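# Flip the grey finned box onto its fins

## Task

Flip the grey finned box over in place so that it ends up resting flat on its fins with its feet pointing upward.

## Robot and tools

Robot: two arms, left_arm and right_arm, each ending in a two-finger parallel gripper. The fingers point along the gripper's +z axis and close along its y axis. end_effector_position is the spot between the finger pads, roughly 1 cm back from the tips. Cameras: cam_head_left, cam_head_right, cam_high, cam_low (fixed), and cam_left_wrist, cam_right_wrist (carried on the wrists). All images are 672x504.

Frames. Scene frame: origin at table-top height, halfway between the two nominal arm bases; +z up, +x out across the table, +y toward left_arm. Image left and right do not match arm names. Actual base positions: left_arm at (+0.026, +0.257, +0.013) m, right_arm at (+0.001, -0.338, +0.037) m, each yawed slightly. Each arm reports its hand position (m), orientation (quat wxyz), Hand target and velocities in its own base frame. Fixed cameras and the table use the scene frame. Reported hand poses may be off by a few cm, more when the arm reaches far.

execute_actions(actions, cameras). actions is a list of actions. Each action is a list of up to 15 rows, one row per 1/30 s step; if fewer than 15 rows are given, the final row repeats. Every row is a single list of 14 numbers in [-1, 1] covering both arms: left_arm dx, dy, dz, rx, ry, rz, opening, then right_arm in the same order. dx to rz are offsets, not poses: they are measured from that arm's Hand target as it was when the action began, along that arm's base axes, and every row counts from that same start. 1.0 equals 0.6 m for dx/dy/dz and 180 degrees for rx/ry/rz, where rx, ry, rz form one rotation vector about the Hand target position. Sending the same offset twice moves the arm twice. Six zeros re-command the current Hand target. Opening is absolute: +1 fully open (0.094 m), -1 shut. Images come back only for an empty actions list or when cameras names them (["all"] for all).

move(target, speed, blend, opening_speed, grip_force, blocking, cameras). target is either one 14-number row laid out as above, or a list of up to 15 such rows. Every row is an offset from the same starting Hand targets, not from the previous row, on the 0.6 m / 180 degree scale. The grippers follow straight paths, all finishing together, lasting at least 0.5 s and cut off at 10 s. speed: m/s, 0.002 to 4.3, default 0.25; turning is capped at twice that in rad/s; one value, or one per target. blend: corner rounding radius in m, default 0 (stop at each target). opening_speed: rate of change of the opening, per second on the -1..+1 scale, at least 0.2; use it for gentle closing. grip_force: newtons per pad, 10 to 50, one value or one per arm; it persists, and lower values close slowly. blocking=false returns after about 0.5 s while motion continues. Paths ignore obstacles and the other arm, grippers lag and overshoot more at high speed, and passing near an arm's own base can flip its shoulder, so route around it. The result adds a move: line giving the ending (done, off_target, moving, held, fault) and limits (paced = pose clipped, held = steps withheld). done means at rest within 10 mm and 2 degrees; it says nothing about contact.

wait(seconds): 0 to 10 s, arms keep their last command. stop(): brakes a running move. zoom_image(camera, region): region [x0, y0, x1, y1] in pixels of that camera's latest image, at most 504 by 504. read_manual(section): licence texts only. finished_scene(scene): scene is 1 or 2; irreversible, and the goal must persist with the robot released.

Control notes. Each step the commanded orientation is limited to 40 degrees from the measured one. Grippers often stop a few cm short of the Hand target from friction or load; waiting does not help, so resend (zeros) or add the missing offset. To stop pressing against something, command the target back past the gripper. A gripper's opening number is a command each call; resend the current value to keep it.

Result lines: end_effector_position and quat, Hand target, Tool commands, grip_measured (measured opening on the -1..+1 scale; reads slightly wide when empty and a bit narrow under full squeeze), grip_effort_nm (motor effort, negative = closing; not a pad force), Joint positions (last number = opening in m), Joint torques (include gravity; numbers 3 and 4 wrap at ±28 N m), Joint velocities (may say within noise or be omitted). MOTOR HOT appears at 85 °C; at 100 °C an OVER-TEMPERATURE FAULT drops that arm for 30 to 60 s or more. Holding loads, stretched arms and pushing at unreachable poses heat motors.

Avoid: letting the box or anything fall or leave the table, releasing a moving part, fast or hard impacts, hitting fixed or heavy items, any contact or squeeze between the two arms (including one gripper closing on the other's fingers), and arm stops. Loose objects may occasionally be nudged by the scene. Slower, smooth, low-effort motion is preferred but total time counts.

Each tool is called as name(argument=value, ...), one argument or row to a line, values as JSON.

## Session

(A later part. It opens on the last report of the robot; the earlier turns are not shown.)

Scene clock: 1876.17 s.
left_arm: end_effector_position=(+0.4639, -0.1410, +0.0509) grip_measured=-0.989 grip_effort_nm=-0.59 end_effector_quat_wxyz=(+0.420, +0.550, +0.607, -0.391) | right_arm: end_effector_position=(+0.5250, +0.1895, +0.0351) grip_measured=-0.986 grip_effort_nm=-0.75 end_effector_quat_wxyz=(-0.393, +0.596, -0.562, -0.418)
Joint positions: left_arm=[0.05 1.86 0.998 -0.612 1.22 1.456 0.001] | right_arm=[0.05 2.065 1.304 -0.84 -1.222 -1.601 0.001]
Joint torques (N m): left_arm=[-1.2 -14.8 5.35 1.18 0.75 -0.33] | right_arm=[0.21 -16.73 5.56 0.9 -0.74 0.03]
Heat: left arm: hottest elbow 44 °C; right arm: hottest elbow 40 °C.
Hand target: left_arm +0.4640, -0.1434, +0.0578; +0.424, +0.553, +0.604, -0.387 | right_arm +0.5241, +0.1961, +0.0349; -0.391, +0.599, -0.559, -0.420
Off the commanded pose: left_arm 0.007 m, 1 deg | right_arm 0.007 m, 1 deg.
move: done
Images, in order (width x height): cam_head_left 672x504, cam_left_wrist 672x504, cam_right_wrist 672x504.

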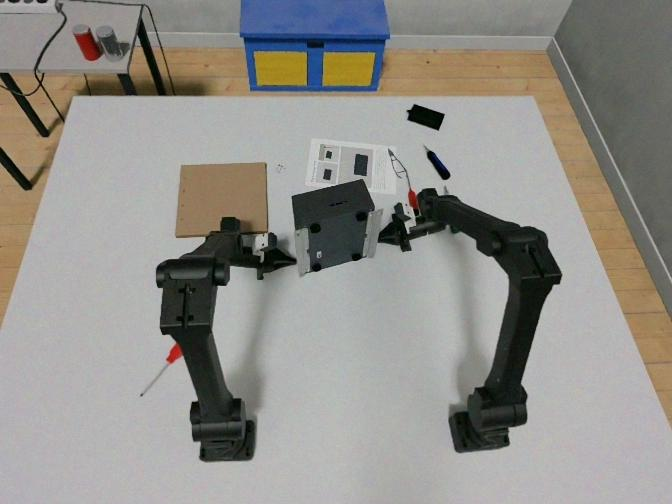

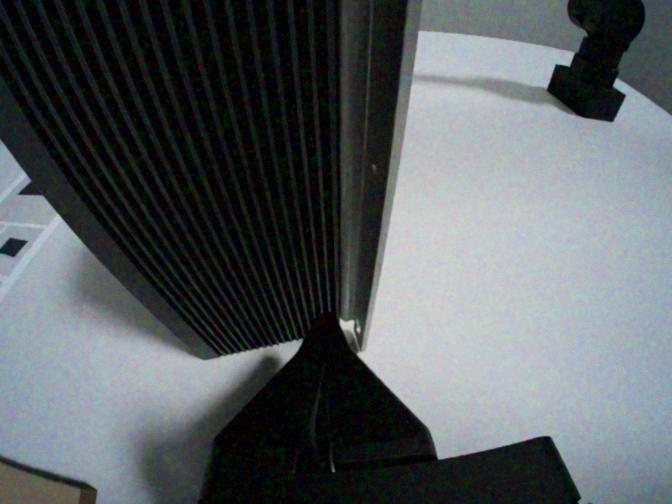

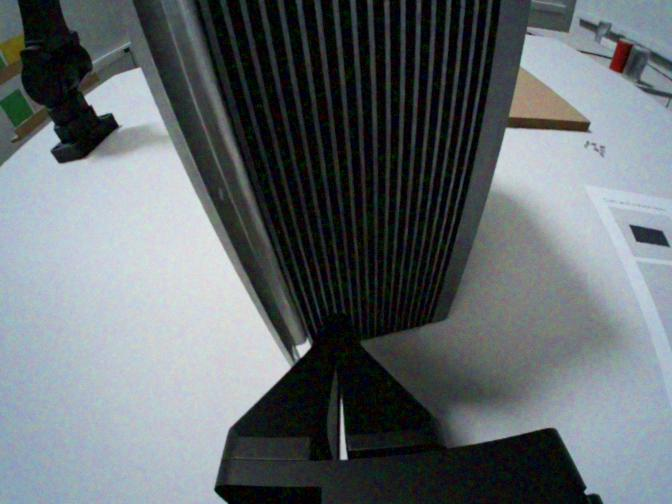

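move(
  target=[
    [0,-0.012,0,0,0,0,-1,0.0,0.023,0,0,0,0,-1],
    [-0.045,-0.016,0,0,0,0,-1,-0.06,0.025,0,0,0,0,-1],
  ],
  speed=0.04,
  cameras=["cam_left_wrist","cam_right_wrist","cam_head_left"],
)

Scene clock: 1929.53 s.
left_arm: end_effector_position=(+0.4454, -0.1468, +0.0520) grip_measured=-0.989 grip_effort_nm=-0.59 end_effector_quat_wxyz=(+0.426, +0.553, +0.607, -0.380) | right_arm: end_effector_position=(+0.4949, +0.2016, +0.0275) grip_measured=-0.986 grip_effort_nm=-0.75 end_effector_quat_wxyz=(-0.393, +0.594, -0.565, -0.416)
Joint positions: left_arm=[0.037 1.807 0.915 -0.505 1.209 1.396 0.001] | right_arm=[0.077 2.009 1.173 -0.669 -1.219 -1.497 0.001]
Joint torques (N m): left_arm=[-1.9 -14.1 4.33 0.72 1.04 -0.31] | right_arm=[0.44 -17.49 4.49 0.5 -0.88 -0.05]
Heat: left arm: hottest elbow 40 °C; right arm: hottest elbow 38 °C.
Hand target: left_arm +0.4370, -0.1529, +0.0578; +0.424, +0.553, +0.604, -0.387 | right_arm +0.4881, +0.2112, +0.0350; -0.391, +0.599, -0.559, -0.420
Off the commanded pose: left_arm 0.012 m, 1 deg | right_arm 0.014 m, 1 deg.
move: off_target (left_arm, right_arm)
Images, in order (width x height): cam_head_left 672x504, cam_left_wrist 672x504, cam_right_wrist 672x504.

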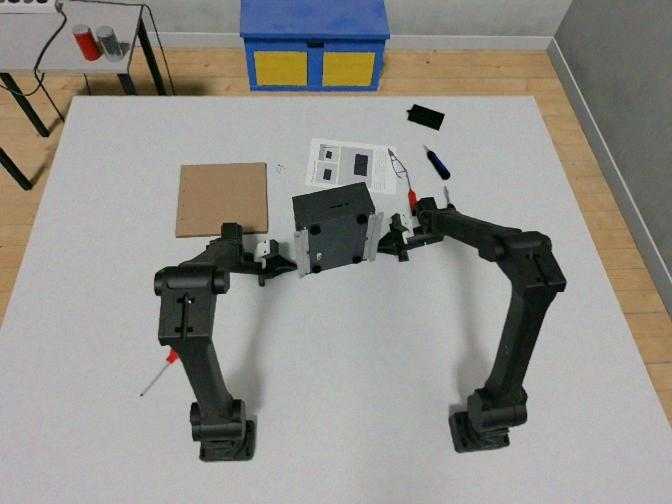

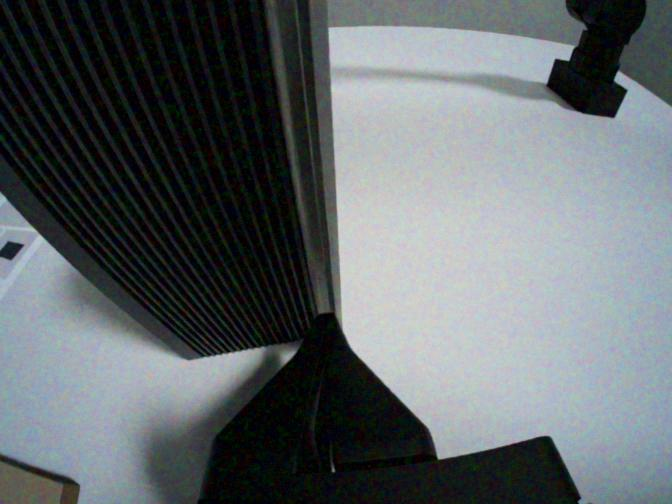

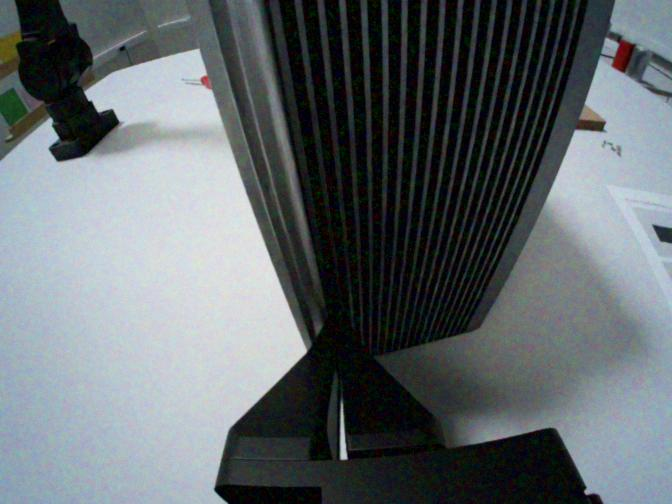

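move(
  target=[-0.08,-0.01,0,0,0,0,-1,-0.08,0.0,0,0,0,0,-1],
  speed=0.04,
  cameras=["cam_left_wrist","cam_right_wrist","cam_head_left","cam_low"],
)

Scene clock: 1938.97 s.
left_arm: end_effector_position=(+0.3993, -0.1490, +0.0533) grip_measured=-0.989 grip_effort_nm=-0.59 end_effector_quat_wxyz=(+0.428, +0.550, +0.609, -0.378) | right_arm: end_effector_position=(+0.4485, +0.1994, +0.0286) grip_measured=-0.986 grip_effort_nm=-0.75 end_effector_quat_wxyz=(-0.395, +0.592, -0.567, -0.414)
Joint positions: left_arm=[0.036 1.712 0.767 -0.419 1.207 1.361 0.001] | right_arm=[0.08 1.92 1.013 -0.571 -1.217 -1.469 0.001]
Joint torques (N m): left_arm=[-2.67 -12.04 3.93 0.84 1.01 -0.31] | right_arm=[1.49 -15.5 3.89 0.77 -0.91 0]
Heat: left arm: hottest elbow 40 °C; right arm: hottest elbow 38 °C.
Hand target: left_arm +0.3889, -0.1590, +0.0578; +0.424, +0.553, +0.604, -0.387 | right_arm +0.4400, +0.2112, +0.0349; -0.391, +0.599, -0.559, -0.420
Off the commanded pose: left_arm 0.015 m, 1 deg | right_arm 0.016 m, 1 deg.
move: off_target (left_arm, right_arm)
Images, in order (width x height): cam_head_left 672x504, cam_low 672x504, cam_left_wrist 672x504, cam_right_wrist 672x504.

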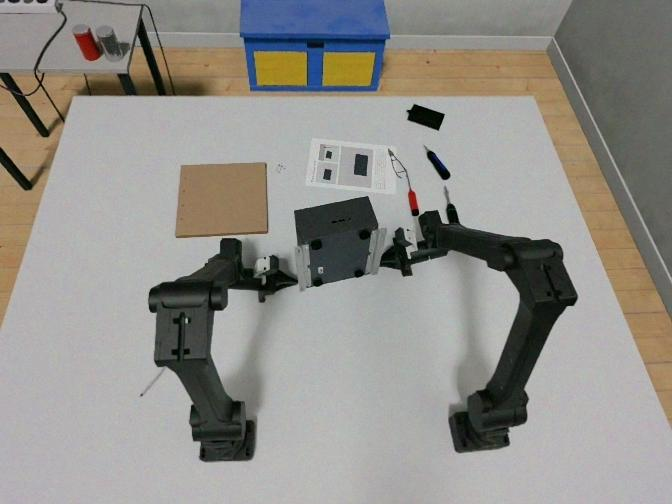

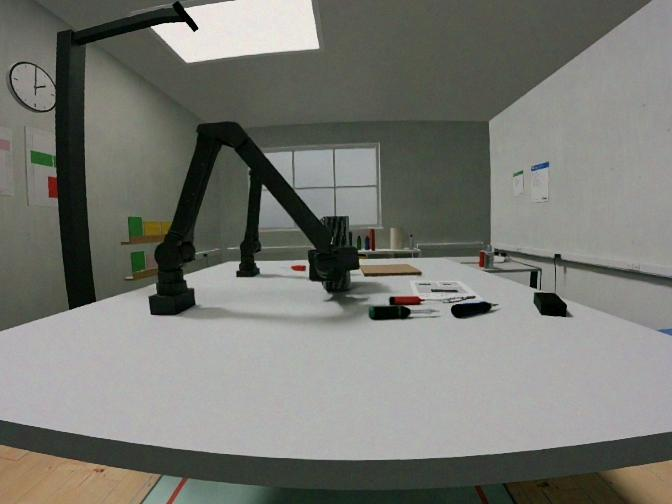

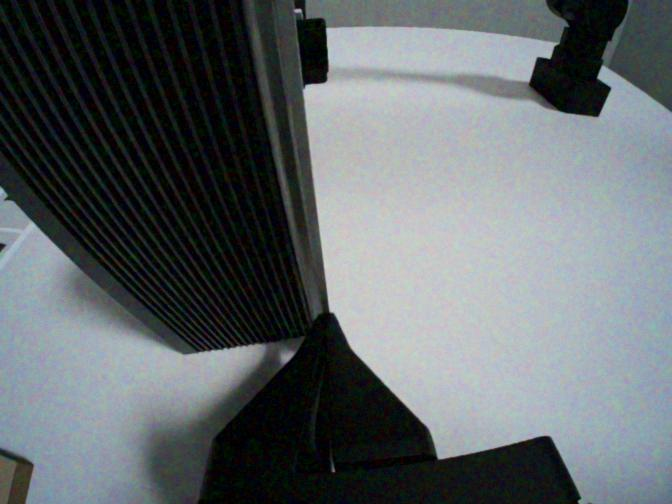

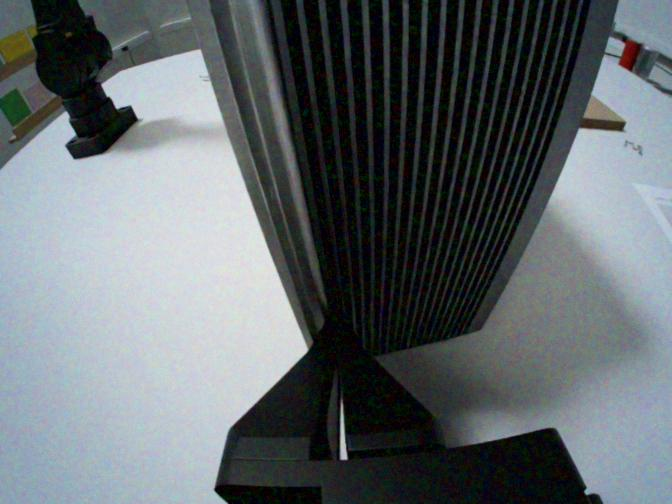

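move(
  target=[
    [0.0,0.042,0,0,0,0,-1,0,0.0,0,0,0,0,-1],
    [0.053,0.042,0,0,0,0,-1,0,0.0,0,0,0,0,-1],
    [0.053,-0.002,0,0,0,0,-1,0,0.0,0,0,0,0,-1],
  ],
  speed=0.06,
  cameras=["cam_left_wrist","cam_right_wrist","cam_head_left"],
)

zoom_image(
  camera="cam_left_wrist",
  region=[220, 220, 440, 400],
)

Scene clock: 1973.33 s.
left_arm: end_effector_position=(+0.4239, -0.1574, +0.0625) grip_measured=-0.989 grip_effort_nm=-0.59 end_effector_quat_wxyz=(+0.429, +0.555, +0.601, -0.384) | right_arm: end_effector_position=(+0.4484, +0.1994, +0.0288) grip_measured=-0.986 grip_effort_nm=-0.75 end_effector_quat_wxyz=(-0.395, +0.592, -0.567, -0.414)
Joint positions: left_arm=[0.015 1.743 0.847 -0.454 1.217 1.352 0.001] | right_arm=[0.08 1.919 1.013 -0.571 -1.217 -1.468 0.001]
Joint torques (N m): left_arm=[-1.32 -10.87 5.09 1.35 0.6 -0.32] | right_arm=[0.79 -15.68 4.12 0.62 -0.97 0.03]
Heat: left arm: hottest elbow 39 °C; right arm: hottest elbow 37 °C.
Hand target: left_arm +0.4208, -0.1602, +0.0578; +0.424, +0.553, +0.604, -0.387 | right_arm +0.4400, +0.2112, +0.0349; -0.391, +0.599, -0.559, -0.420
Off the commanded pose: left_arm 0.006 m, 1 deg | right_arm 0.016 m, 1 deg.
move: off_target (right_arm)
Images, in order (width x height): cam_head_left 672x504, cam_left_wrist 672x504, cam_right_wrist 672x504.

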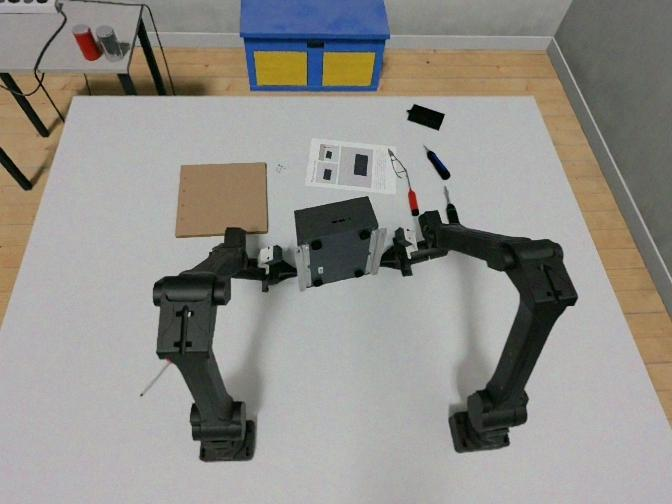

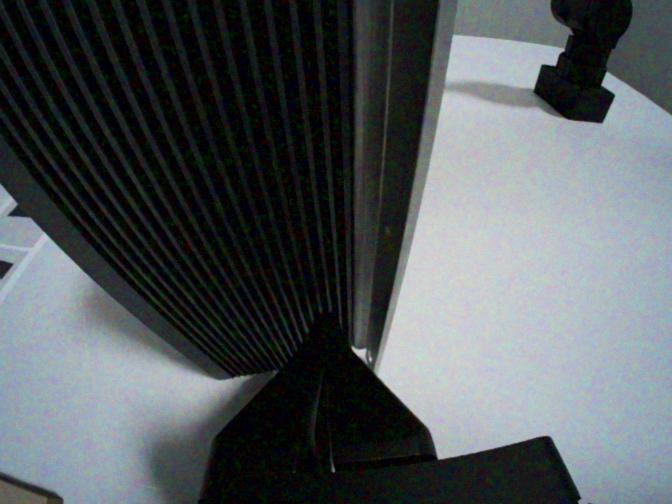

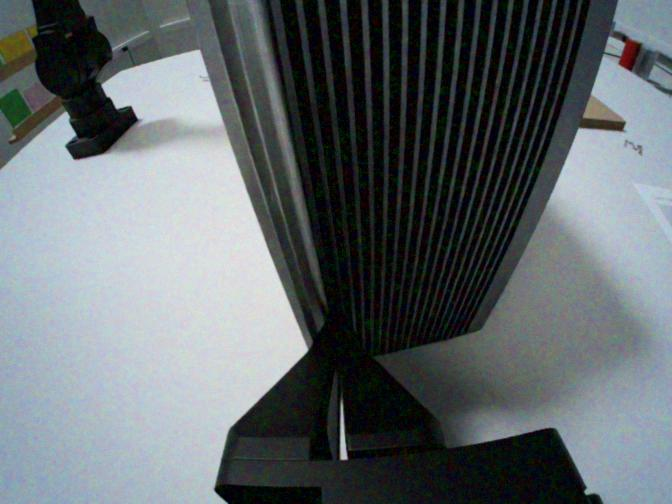

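Scaled by 2.291 from the camera's 672x504 image, which has a finer 960x720 frame.

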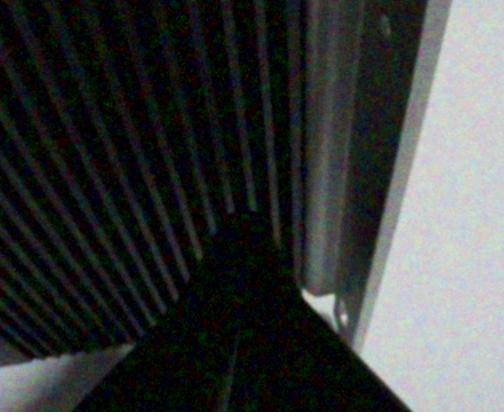

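move(
  target=[-0.05,-0.022,0,0,0,0,-1,0,0.0,0,0,0,0,-1],
  speed=0.04,
  cameras=["cam_left_wrist"],
)

zoom_image(
  camera="cam_left_wrist",
  region=[220, 220, 440, 400],
)

Scene clock: 1983.40 s.
left_arm: end_effector_position=(+0.4022, -0.1629, +0.0534) grip_measured=-0.989 grip_effort_nm=-0.59 end_effector_quat_wxyz=(+0.428, +0.549, +0.611, -0.378) | right_arm: end_effector_position=(+0.4485, +0.1994, +0.0293) grip_measured=-0.986 grip_effort_nm=-0.75 end_effector_quat_wxyz=(-0.395, +0.592, -0.567, -0.414)
Joint positions: left_arm=[-0.001 1.707 0.752 -0.313 1.197 1.256 0.001] | right_arm=[0.08 1.918 1.013 -0.571 -1.217 -1.468 0.001]
Joint torques (N m): left_arm=[-2.84 -12.04 3.89 0.99 1.05 -0.31] | right_arm=[1.49 -15.03 4.29 0.58 -0.96 0.03]
Heat: left arm: hottest elbow 39 °C; right arm: hottest elbow 36 °C.
Hand target: left_arm +0.3907, -0.1734, +0.0578; +0.423, +0.553, +0.604, -0.387 | right_arm +0.4401, +0.2112, +0.0350; -0.391, +0.599, -0.559, -0.420
Off the commanded pose: left_arm 0.016 m, 1 deg | right_arm 0.016 m, 1 deg.
move: off_target (left_arm, right_arm)
Images, in order (width x height): cam_left_wrist 672x504.

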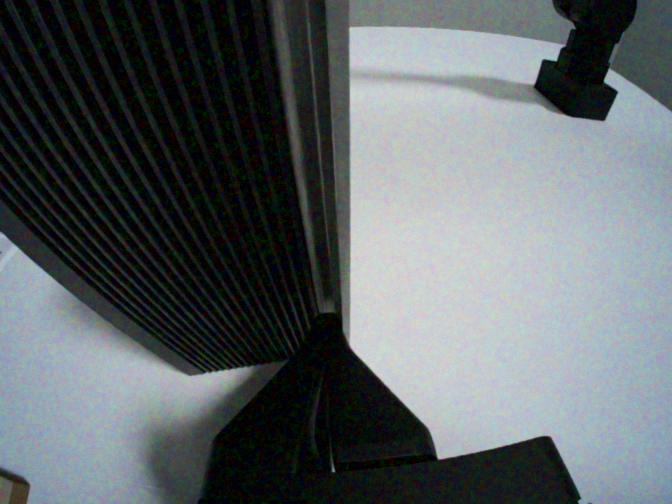

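Scaled by 2.291 from the camera's 672x504 image, which has a finer 960x720 frame.

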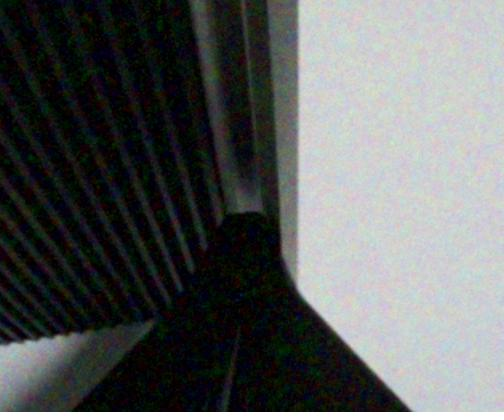

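move(
  target=[-0.157,-0.022,0,0,0,0,-1,-0.175,-0.012,0,0,0,0,-1],
  speed=0.05,
  cameras=["cam_left_wrist","cam_right_wrist","cam_head_left","cam_low"],
)

Scene clock: 1991.43 s.
left_arm: end_effector_position=(+0.3084, -0.1773, +0.0556) grip_measured=-0.989 grip_effort_nm=-0.59 end_effector_quat_wxyz=(+0.429, +0.547, +0.612, -0.377) | right_arm: end_effector_position=(+0.3468, +0.1927, +0.0321) grip_measured=-0.986 grip_effort_nm=-0.75 end_effector_quat_wxyz=(-0.398, +0.592, -0.568, -0.411)
Joint positions: left_arm=[-0.052 1.505 0.466 -0.101 1.177 1.117 0.001] | right_arm=[0.085 1.729 0.697 -0.408 -1.214 -1.437 0.001]
Joint torques (N m): left_arm=[-3.31 -7.94 3.71 1.33 1.03 -0.29] | right_arm=[2.32 -11.11 2.96 0.64 -0.96 0]
Heat: left arm: hottest elbow 38 °C; right arm: hottest elbow 36 °C.
Hand target: left_arm +0.2966, -0.1866, +0.0578; +0.424, +0.553, +0.604, -0.387 | right_arm +0.3351, +0.2040, +0.0350; -0.391, +0.599, -0.559, -0.420
Off the commanded pose: left_arm 0.015 m, 2 deg | right_arm 0.017 m, 2 deg.
move: off_target (left_arm, right_arm)
Images, in order (width x height): cam_head_left 672x504, cam_low 672x504, cam_left_wrist 672x504, cam_right_wrist 672x504.

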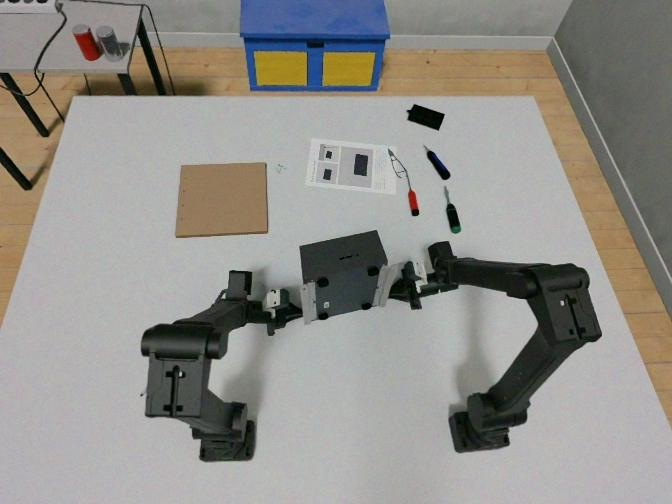

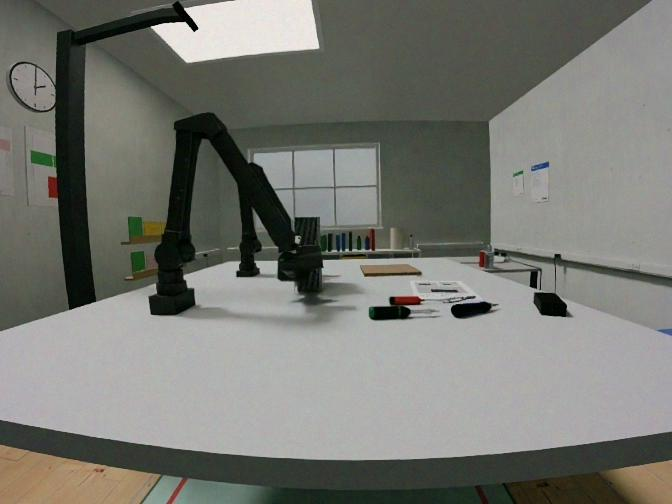

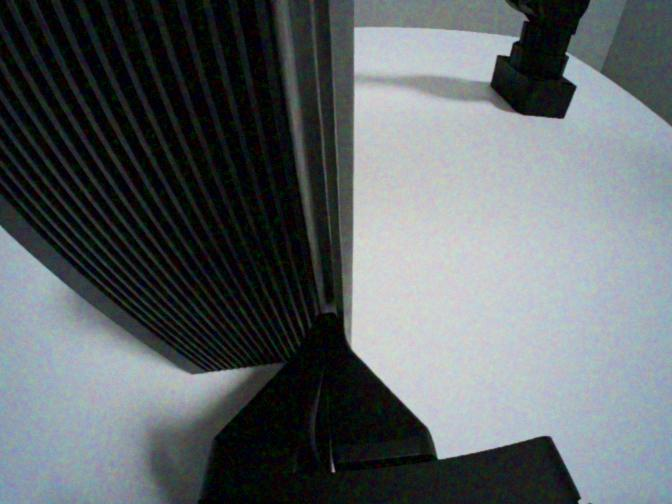

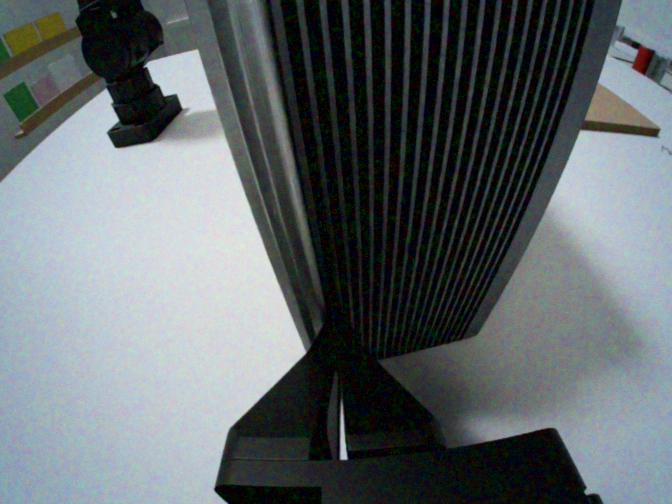

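move(
  target=[-0.15,-0.002,0,0,0,0,-1,-0.155,0.005,0,0,0,0,-1],
  speed=0.05,
  cameras=["cam_left_wrist","cam_right_wrist","cam_head_left","cam_low"],
)

Scene clock: 2002.13 s.
left_arm: end_effector_position=(+0.2190, -0.1810, +0.0576) grip_measured=-0.989 grip_effort_nm=-0.59 end_effector_quat_wxyz=(+0.429, +0.547, +0.613, -0.375) | right_arm: end_effector_position=(+0.2547, +0.1964, +0.0319) grip_measured=-0.986 grip_effort_nm=-0.75 end_effector_quat_wxyz=(-0.397, +0.590, -0.572, -0.408)
Joint positions: left_arm=[-0.094 1.255 0.217 -0.008 1.154 1.017 0.001] | right_arm=[0.13 1.547 0.413 -0.174 -1.198 -1.291 0.001]
Joint torques (N m): left_arm=[-3.49 -3.78 3.79 1.57 1.07 -0.32] | right_arm=[2.32 -7.53 2.48 0.98 -1.26 0.05]
Heat: left arm: hottest elbow 38 °C; right arm: hottest elbow 36 °C.
Hand target: left_arm +0.2065, -0.1878, +0.0578; +0.424, +0.553, +0.604, -0.387 | right_arm +0.2421, +0.2071, +0.0350; -0.391, +0.599, -0.559, -0.420
Off the commanded pose: left_arm 0.014 m, 2 deg | right_arm 0.017 m, 2 deg.
move: off_target (left_arm, right_arm)
Images, in order (width x height): cam_head_left 672x504, cam_low 672x504, cam_left_wrist 672x504, cam_right_wrist 672x504.

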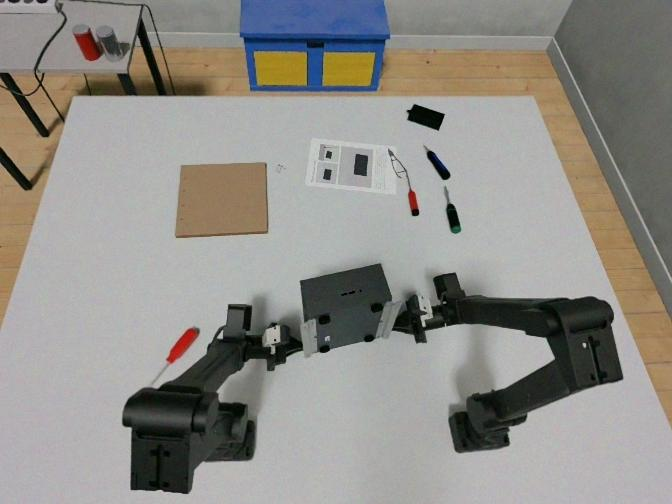

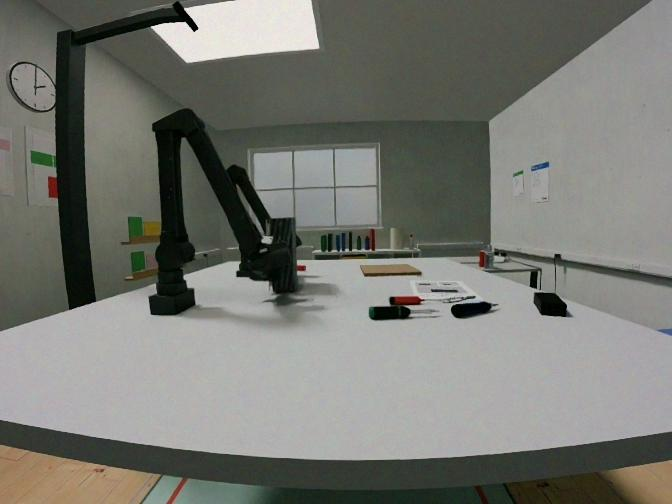

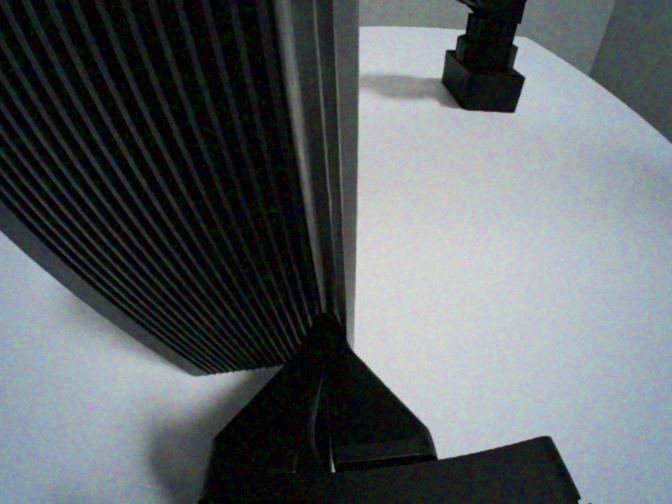

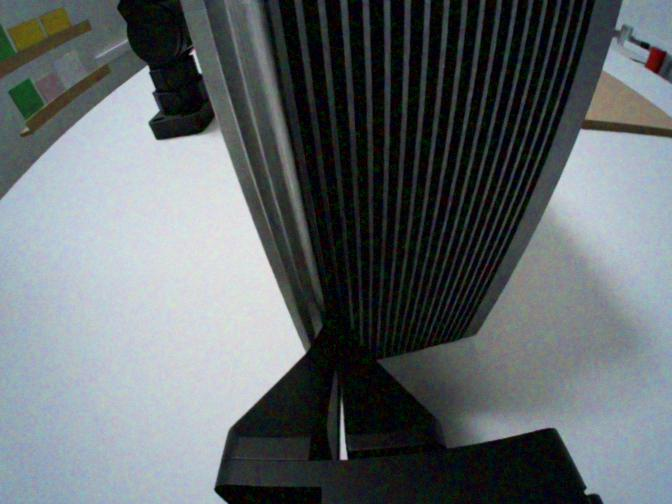

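move(
  target=[
    [0.0325,0.0263,0,0,0,0,-1,0.034,-0.0317,0,0,0,0,-1],
    [0.0325,0.0263,0.2167,0,0,0,-1,0.034,-0.0317,0.2167,0,0,0,-1],
  ],
  speed=0.08,
  cameras=["cam_left_wrist","cam_right_wrist","cam_head_left","cam_low"],
)

Scene clock: 2017.60 s.
left_arm: end_effector_position=(+0.2132, -0.1733, +0.1692) grip_measured=-0.989 grip_effort_nm=-0.59 end_effector_quat_wxyz=(+0.406, +0.543, +0.616, -0.401) | right_arm: end_effector_position=(+0.2493, +0.1898, +0.1515) grip_measured=-0.986 grip_effort_nm=-0.75 end_effector_quat_wxyz=(-0.377, +0.594, -0.565, -0.430)
Joint positions: left_arm=[-0.05 0.892 0.438 -0.811 1.197 1.187 0.001] | right_arm=[0.104 1.214 0.589 -0.91 -1.218 -1.492 0.001]
Joint torques (N m): left_arm=[-0.15 -1.67 11.45 0.7 0.82 -0.06] | right_arm=[-1.67 -5.3 8.85 0.28 -0.93 -0.11]
Heat: left arm: hottest elbow 38 °C; right arm: hottest elbow 36 °C.
Hand target: left_arm +0.2260, -0.1720, +0.1878; +0.424, +0.553, +0.604, -0.387 | right_arm +0.2625, +0.1880, +0.1650; -0.391, +0.599, -0.559, -0.420
Off the commanded pose: left_arm 0.023 m, 3 deg | right_arm 0.019 m, 2 deg.
move: off_target (left_arm, right_arm)
Images, in order (width x height): cam_head_left 672x504, cam_low 672x504, cam_left_wrist 672x504, cam_right_wrist 672x504.

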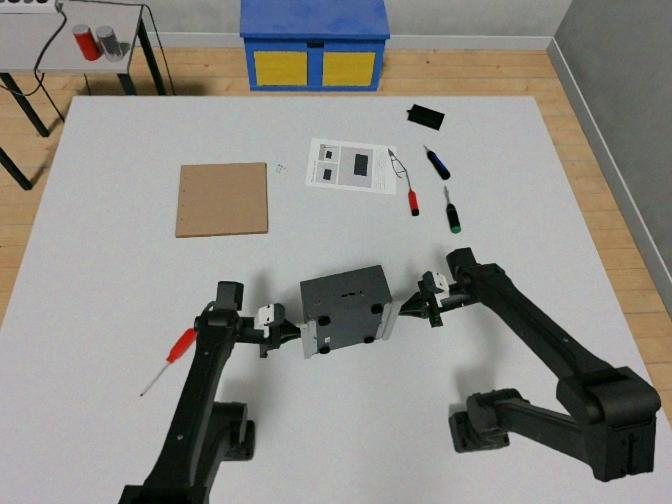

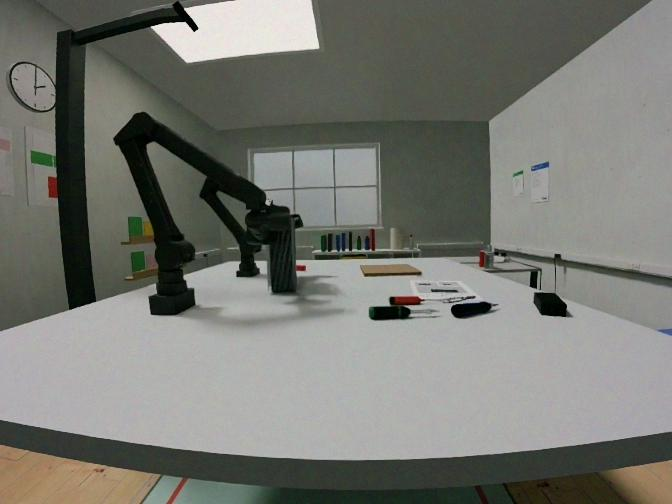

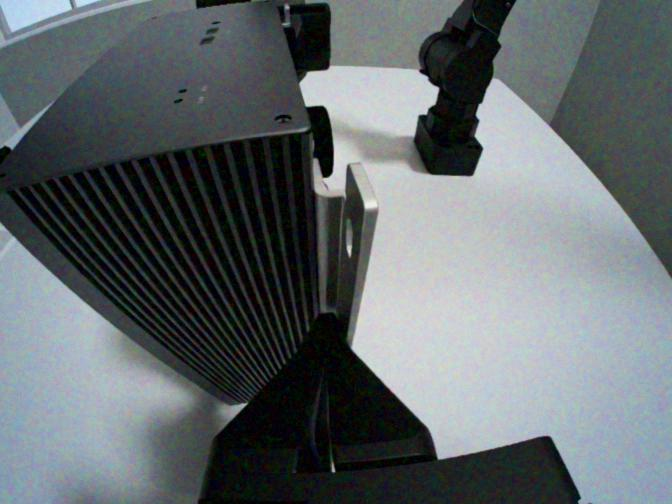

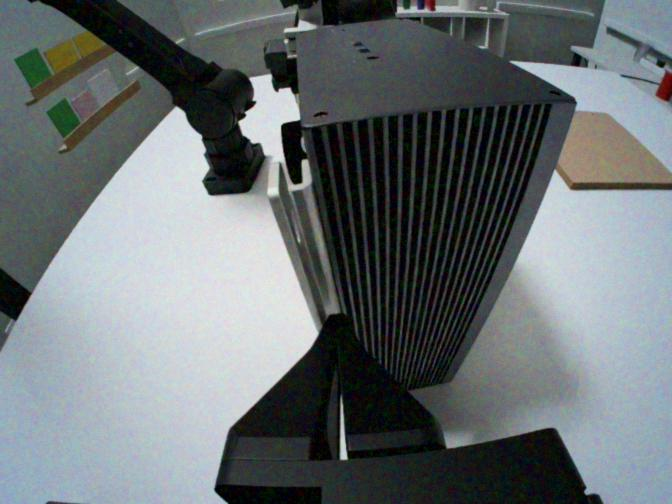

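move(
  target=[
    [-0.0067,-0.015,0,0,0,0,-1,-0.005,0.0133,0,0,0,0,-1],
    [-0.0422,-0.0532,0,0,0,-0.035,-1,-0.0463,0.0612,0,0,0,0.0383,-1],
  ],
  speed=0.04,
  cameras=["cam_left_wrist","cam_right_wrist","cam_head_left","cam_low"],
)

Scene clock: 2054.57 s.
left_arm: end_effector_position=(+0.2059, -0.1859, +0.1762) grip_measured=-0.989 grip_effort_nm=-0.59 end_effector_quat_wxyz=(+0.401, +0.559, +0.605, -0.400) | right_arm: end_effector_position=(+0.2478, +0.1979, +0.1553) grip_measured=-0.986 grip_effort_nm=-0.75 end_effector_quat_wxyz=(-0.376, +0.606, -0.558, -0.423)
Joint positions: left_arm=[-0.115 0.85 0.438 -0.774 1.175 1.118 0.001] | right_arm=[0.138 1.19 0.589 -0.871 -1.202 -1.448 0.001]
Joint torques (N m): left_arm=[-6.77 -0.73 10.06 1.69 1.25 -0.16] | right_arm=[6.36 -4.78 7.94 -0.03 -1.55 -0.12]
Heat: left arm: hottest elbow 46 °C; right arm: hottest elbow 41 °C.
Hand target: left_arm +0.2007, -0.2040, +0.1878; +0.402, +0.585, +0.573, -0.410 | right_arm +0.2346, +0.2247, +0.1649; -0.365, +0.631, -0.522, -0.443
Off the commanded pose: left_arm 0.022 m, 5 deg | right_arm 0.031 m, 6 deg.
move: off_target (left_arm, right_arm)
Images, in order (width x height): cam_head_left 672x504, cam_low 672x504, cam_left_wrist 672x504, cam_right_wrist 672x504.

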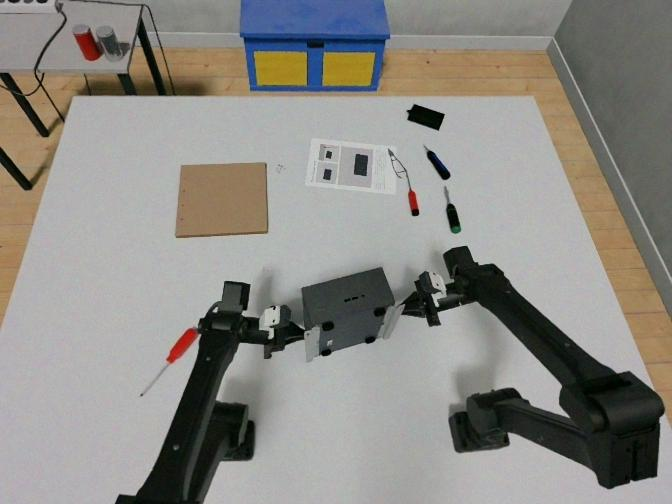

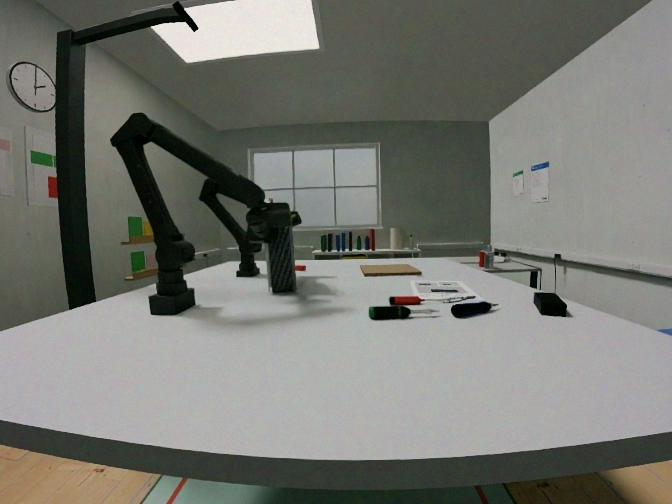

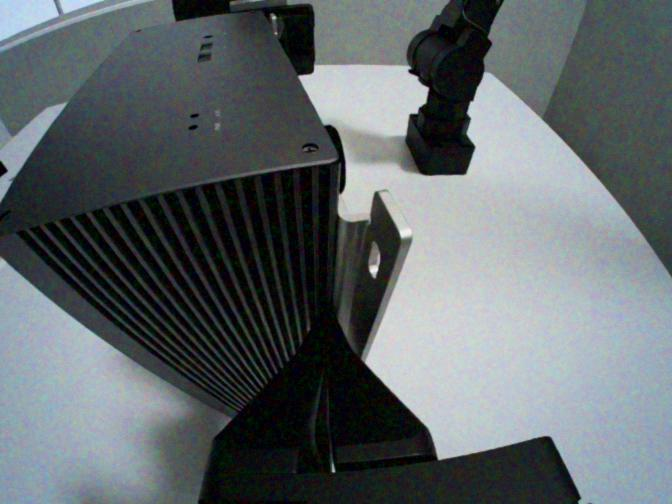

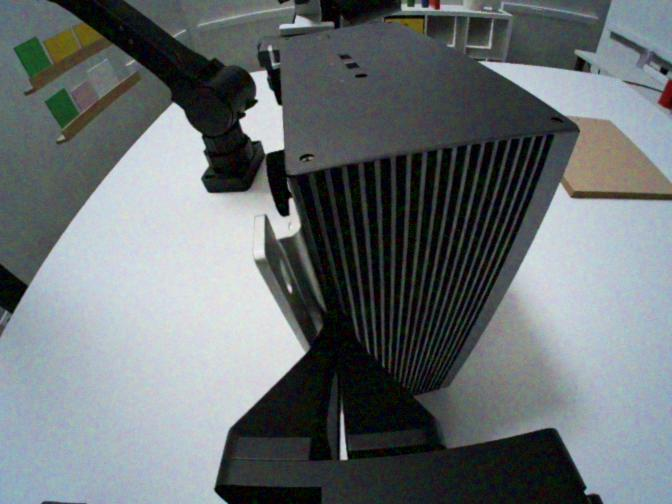

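zoom_image(
  camera="cam_low",
  region=[200, 170, 380, 320],
)

Scaled by 2.800.

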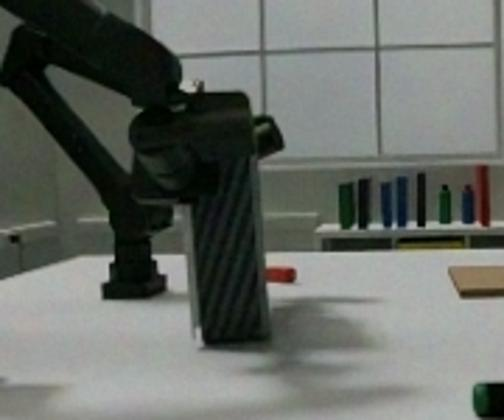

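move(
  target=[0.1055,0.0247,0.03,0,0,0,-1,0.107,0.0173,0.03,0,0,0,-1],
  speed=0.04,
  cameras=["cam_left_wrist","cam_right_wrist","cam_head_left","cam_low"],
)

zoom_image(
  camera="cam_low",
  region=[200, 170, 380, 320],
)

Scene clock: 2081.90 s.
left_arm: end_effector_position=(+0.2407, -0.1794, +0.1852) grip_measured=-0.989 grip_effort_nm=-0.59 end_effector_quat_wxyz=(+0.383, +0.565, +0.598, -0.420) | right_arm: end_effector_position=(+0.2932, +0.2050, +0.1625) grip_measured=-0.987 grip_effort_nm=-0.72 end_effector_quat_wxyz=(-0.349, +0.598, -0.572, -0.439)
Joint positions: left_arm=[-0.066 1.057 0.586 -0.975 1.206 1.364 0.001] | right_arm=[0.143 1.337 0.743 -0.958 -1.19 -1.459 0.001]
Joint torques (N m): left_arm=[-2.61 -0.85 13.3 1.52 1.19 -0.11] | right_arm=[5.36 -6.42 10.41 0.84 -2.22 -0.32]
Heat: left arm: hottest elbow 47 °C; right arm: hottest elbow 42 °C.
Hand target: left_arm +0.2640, -0.1892, +0.2059; +0.402, +0.585, +0.573, -0.410 | right_arm +0.2990, +0.2350, +0.1830; -0.365, +0.631, -0.522, -0.442
Off the commanded pose: left_arm 0.033 m, 4 deg | right_arm 0.037 m, 7 deg.
move: off_target (left_arm, right_arm)
Images, in order (width x height): cam_head_left 672x504, cam_low 672x504, cam_left_wrist 672x504, cam_right_wrist 672x504.

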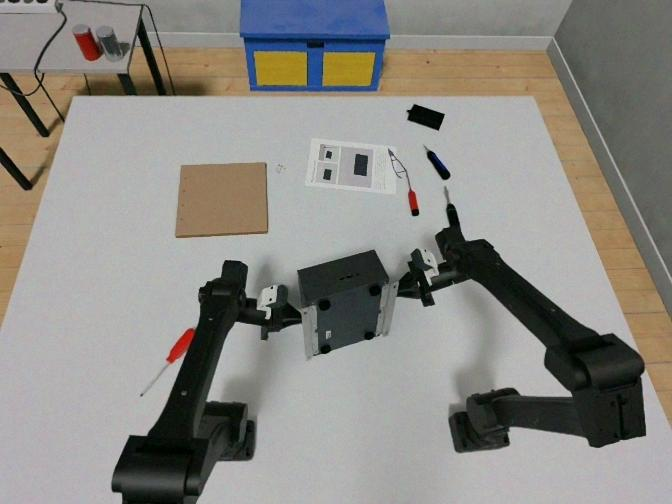

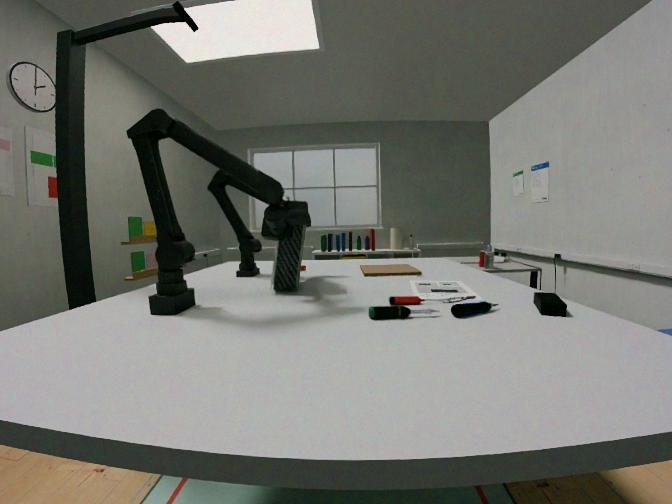

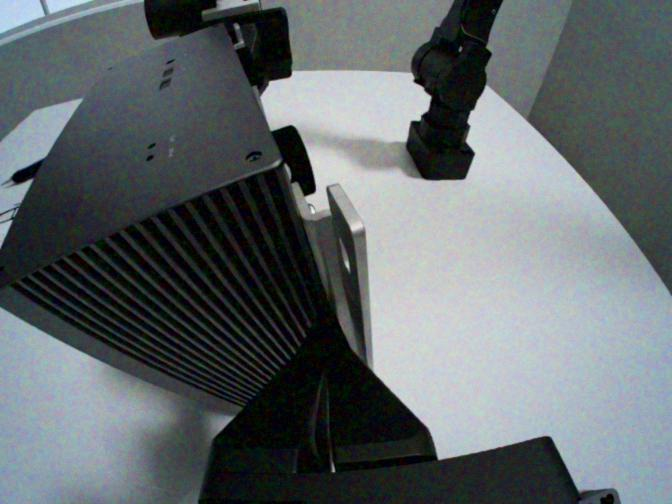

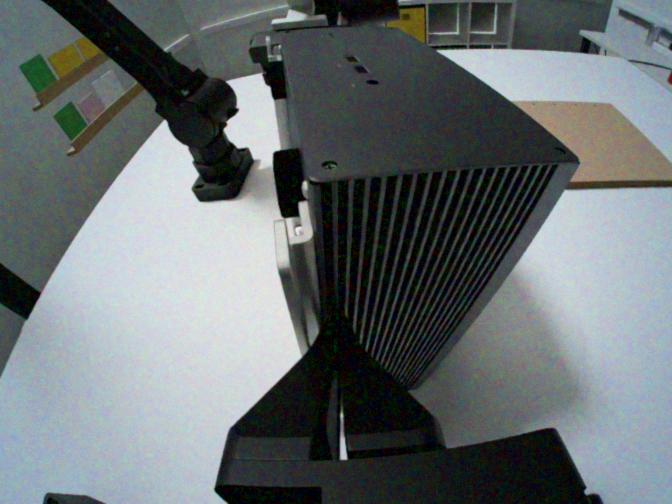

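Scaled by 2.800.

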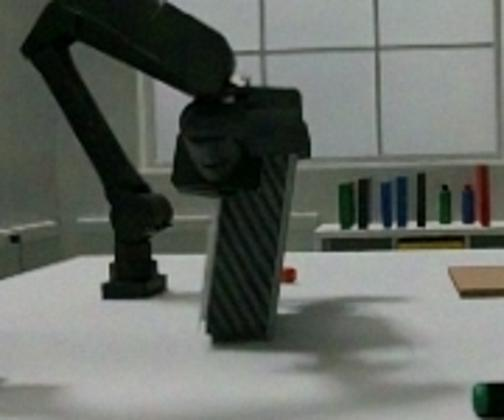

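move(
  target=[0.041,-0.017,0.0133,0,0,-0.0256,-1,0.0658,0.0107,0.0133,0,0,0,-1],
  speed=0.04,
  cameras=["cam_left_wrist","cam_right_wrist","cam_low","cam_head_left"],
)

zoom_image(
  camera="cam_low",
  region=[200, 170, 380, 320],
)

Scene clock: 2094.67 s.
left_arm: end_effector_position=(+0.2688, -0.1733, +0.1896) grip_measured=-0.989 grip_effort_nm=-0.59 end_effector_quat_wxyz=(+0.365, +0.579, +0.594, -0.423) | right_arm: end_effector_position=(+0.3205, +0.2095, +0.1677) grip_measured=-0.988 grip_effort_nm=-0.66 end_effector_quat_wxyz=(-0.330, +0.582, -0.586, -0.458)
Joint positions: left_arm=[-0.043 1.192 0.705 -1.131 1.185 1.535 0.001] | right_arm=[0.143 1.423 0.84 -1.023 -1.199 -1.446 0.001]
Joint torques (N m): left_arm=[-6.48 -2.67 13.48 1.32 2.36 -0.03] | right_arm=[4.84 -7.24 11.82 2.03 -1.85 -0.64]
Heat: left arm: hottest elbow 47 °C; right arm: hottest elbow 42 °C.
Hand target: left_arm +0.2886, -0.1993, +0.2138; +0.385, +0.608, +0.549, -0.426 | right_arm +0.3384, +0.2415, +0.1909; -0.365, +0.631, -0.522, -0.442
Off the commanded pose: left_arm 0.041 m, 7 deg | right_arm 0.043 m, 10 deg.
move: off_target (left_arm, right_arm)
Images, in order (width x height): cam_head_left 672x504, cam_low 672x504, cam_left_wrist 672x504, cam_right_wrist 672x504.

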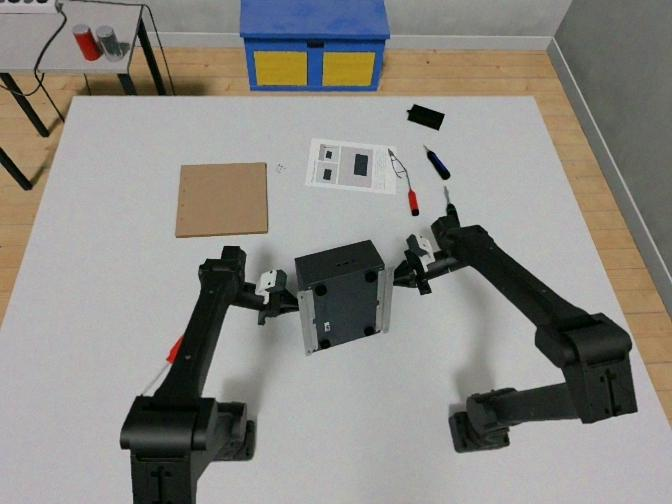

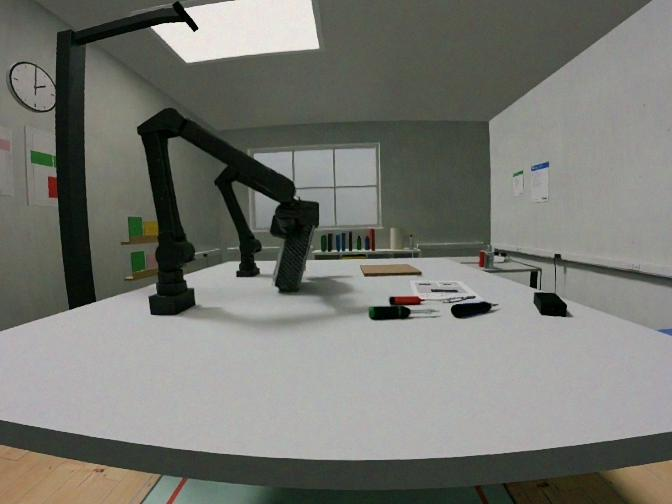

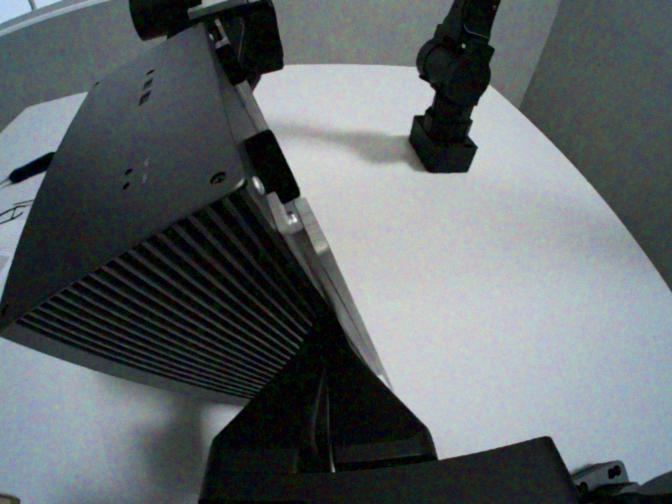

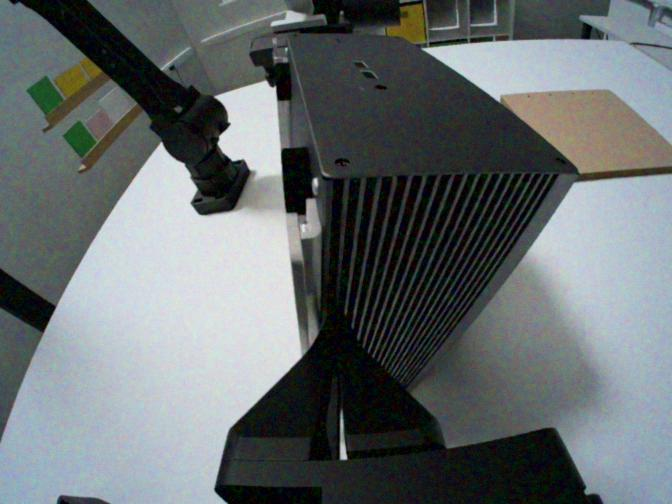

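Scaled by 2.800.

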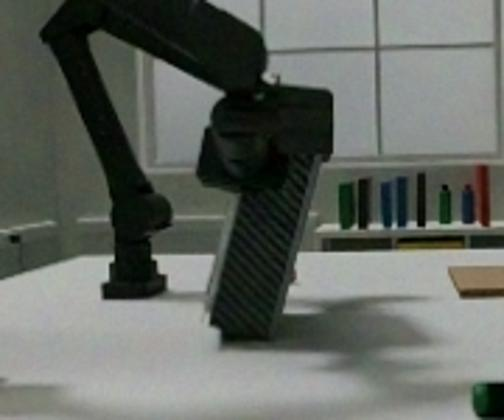

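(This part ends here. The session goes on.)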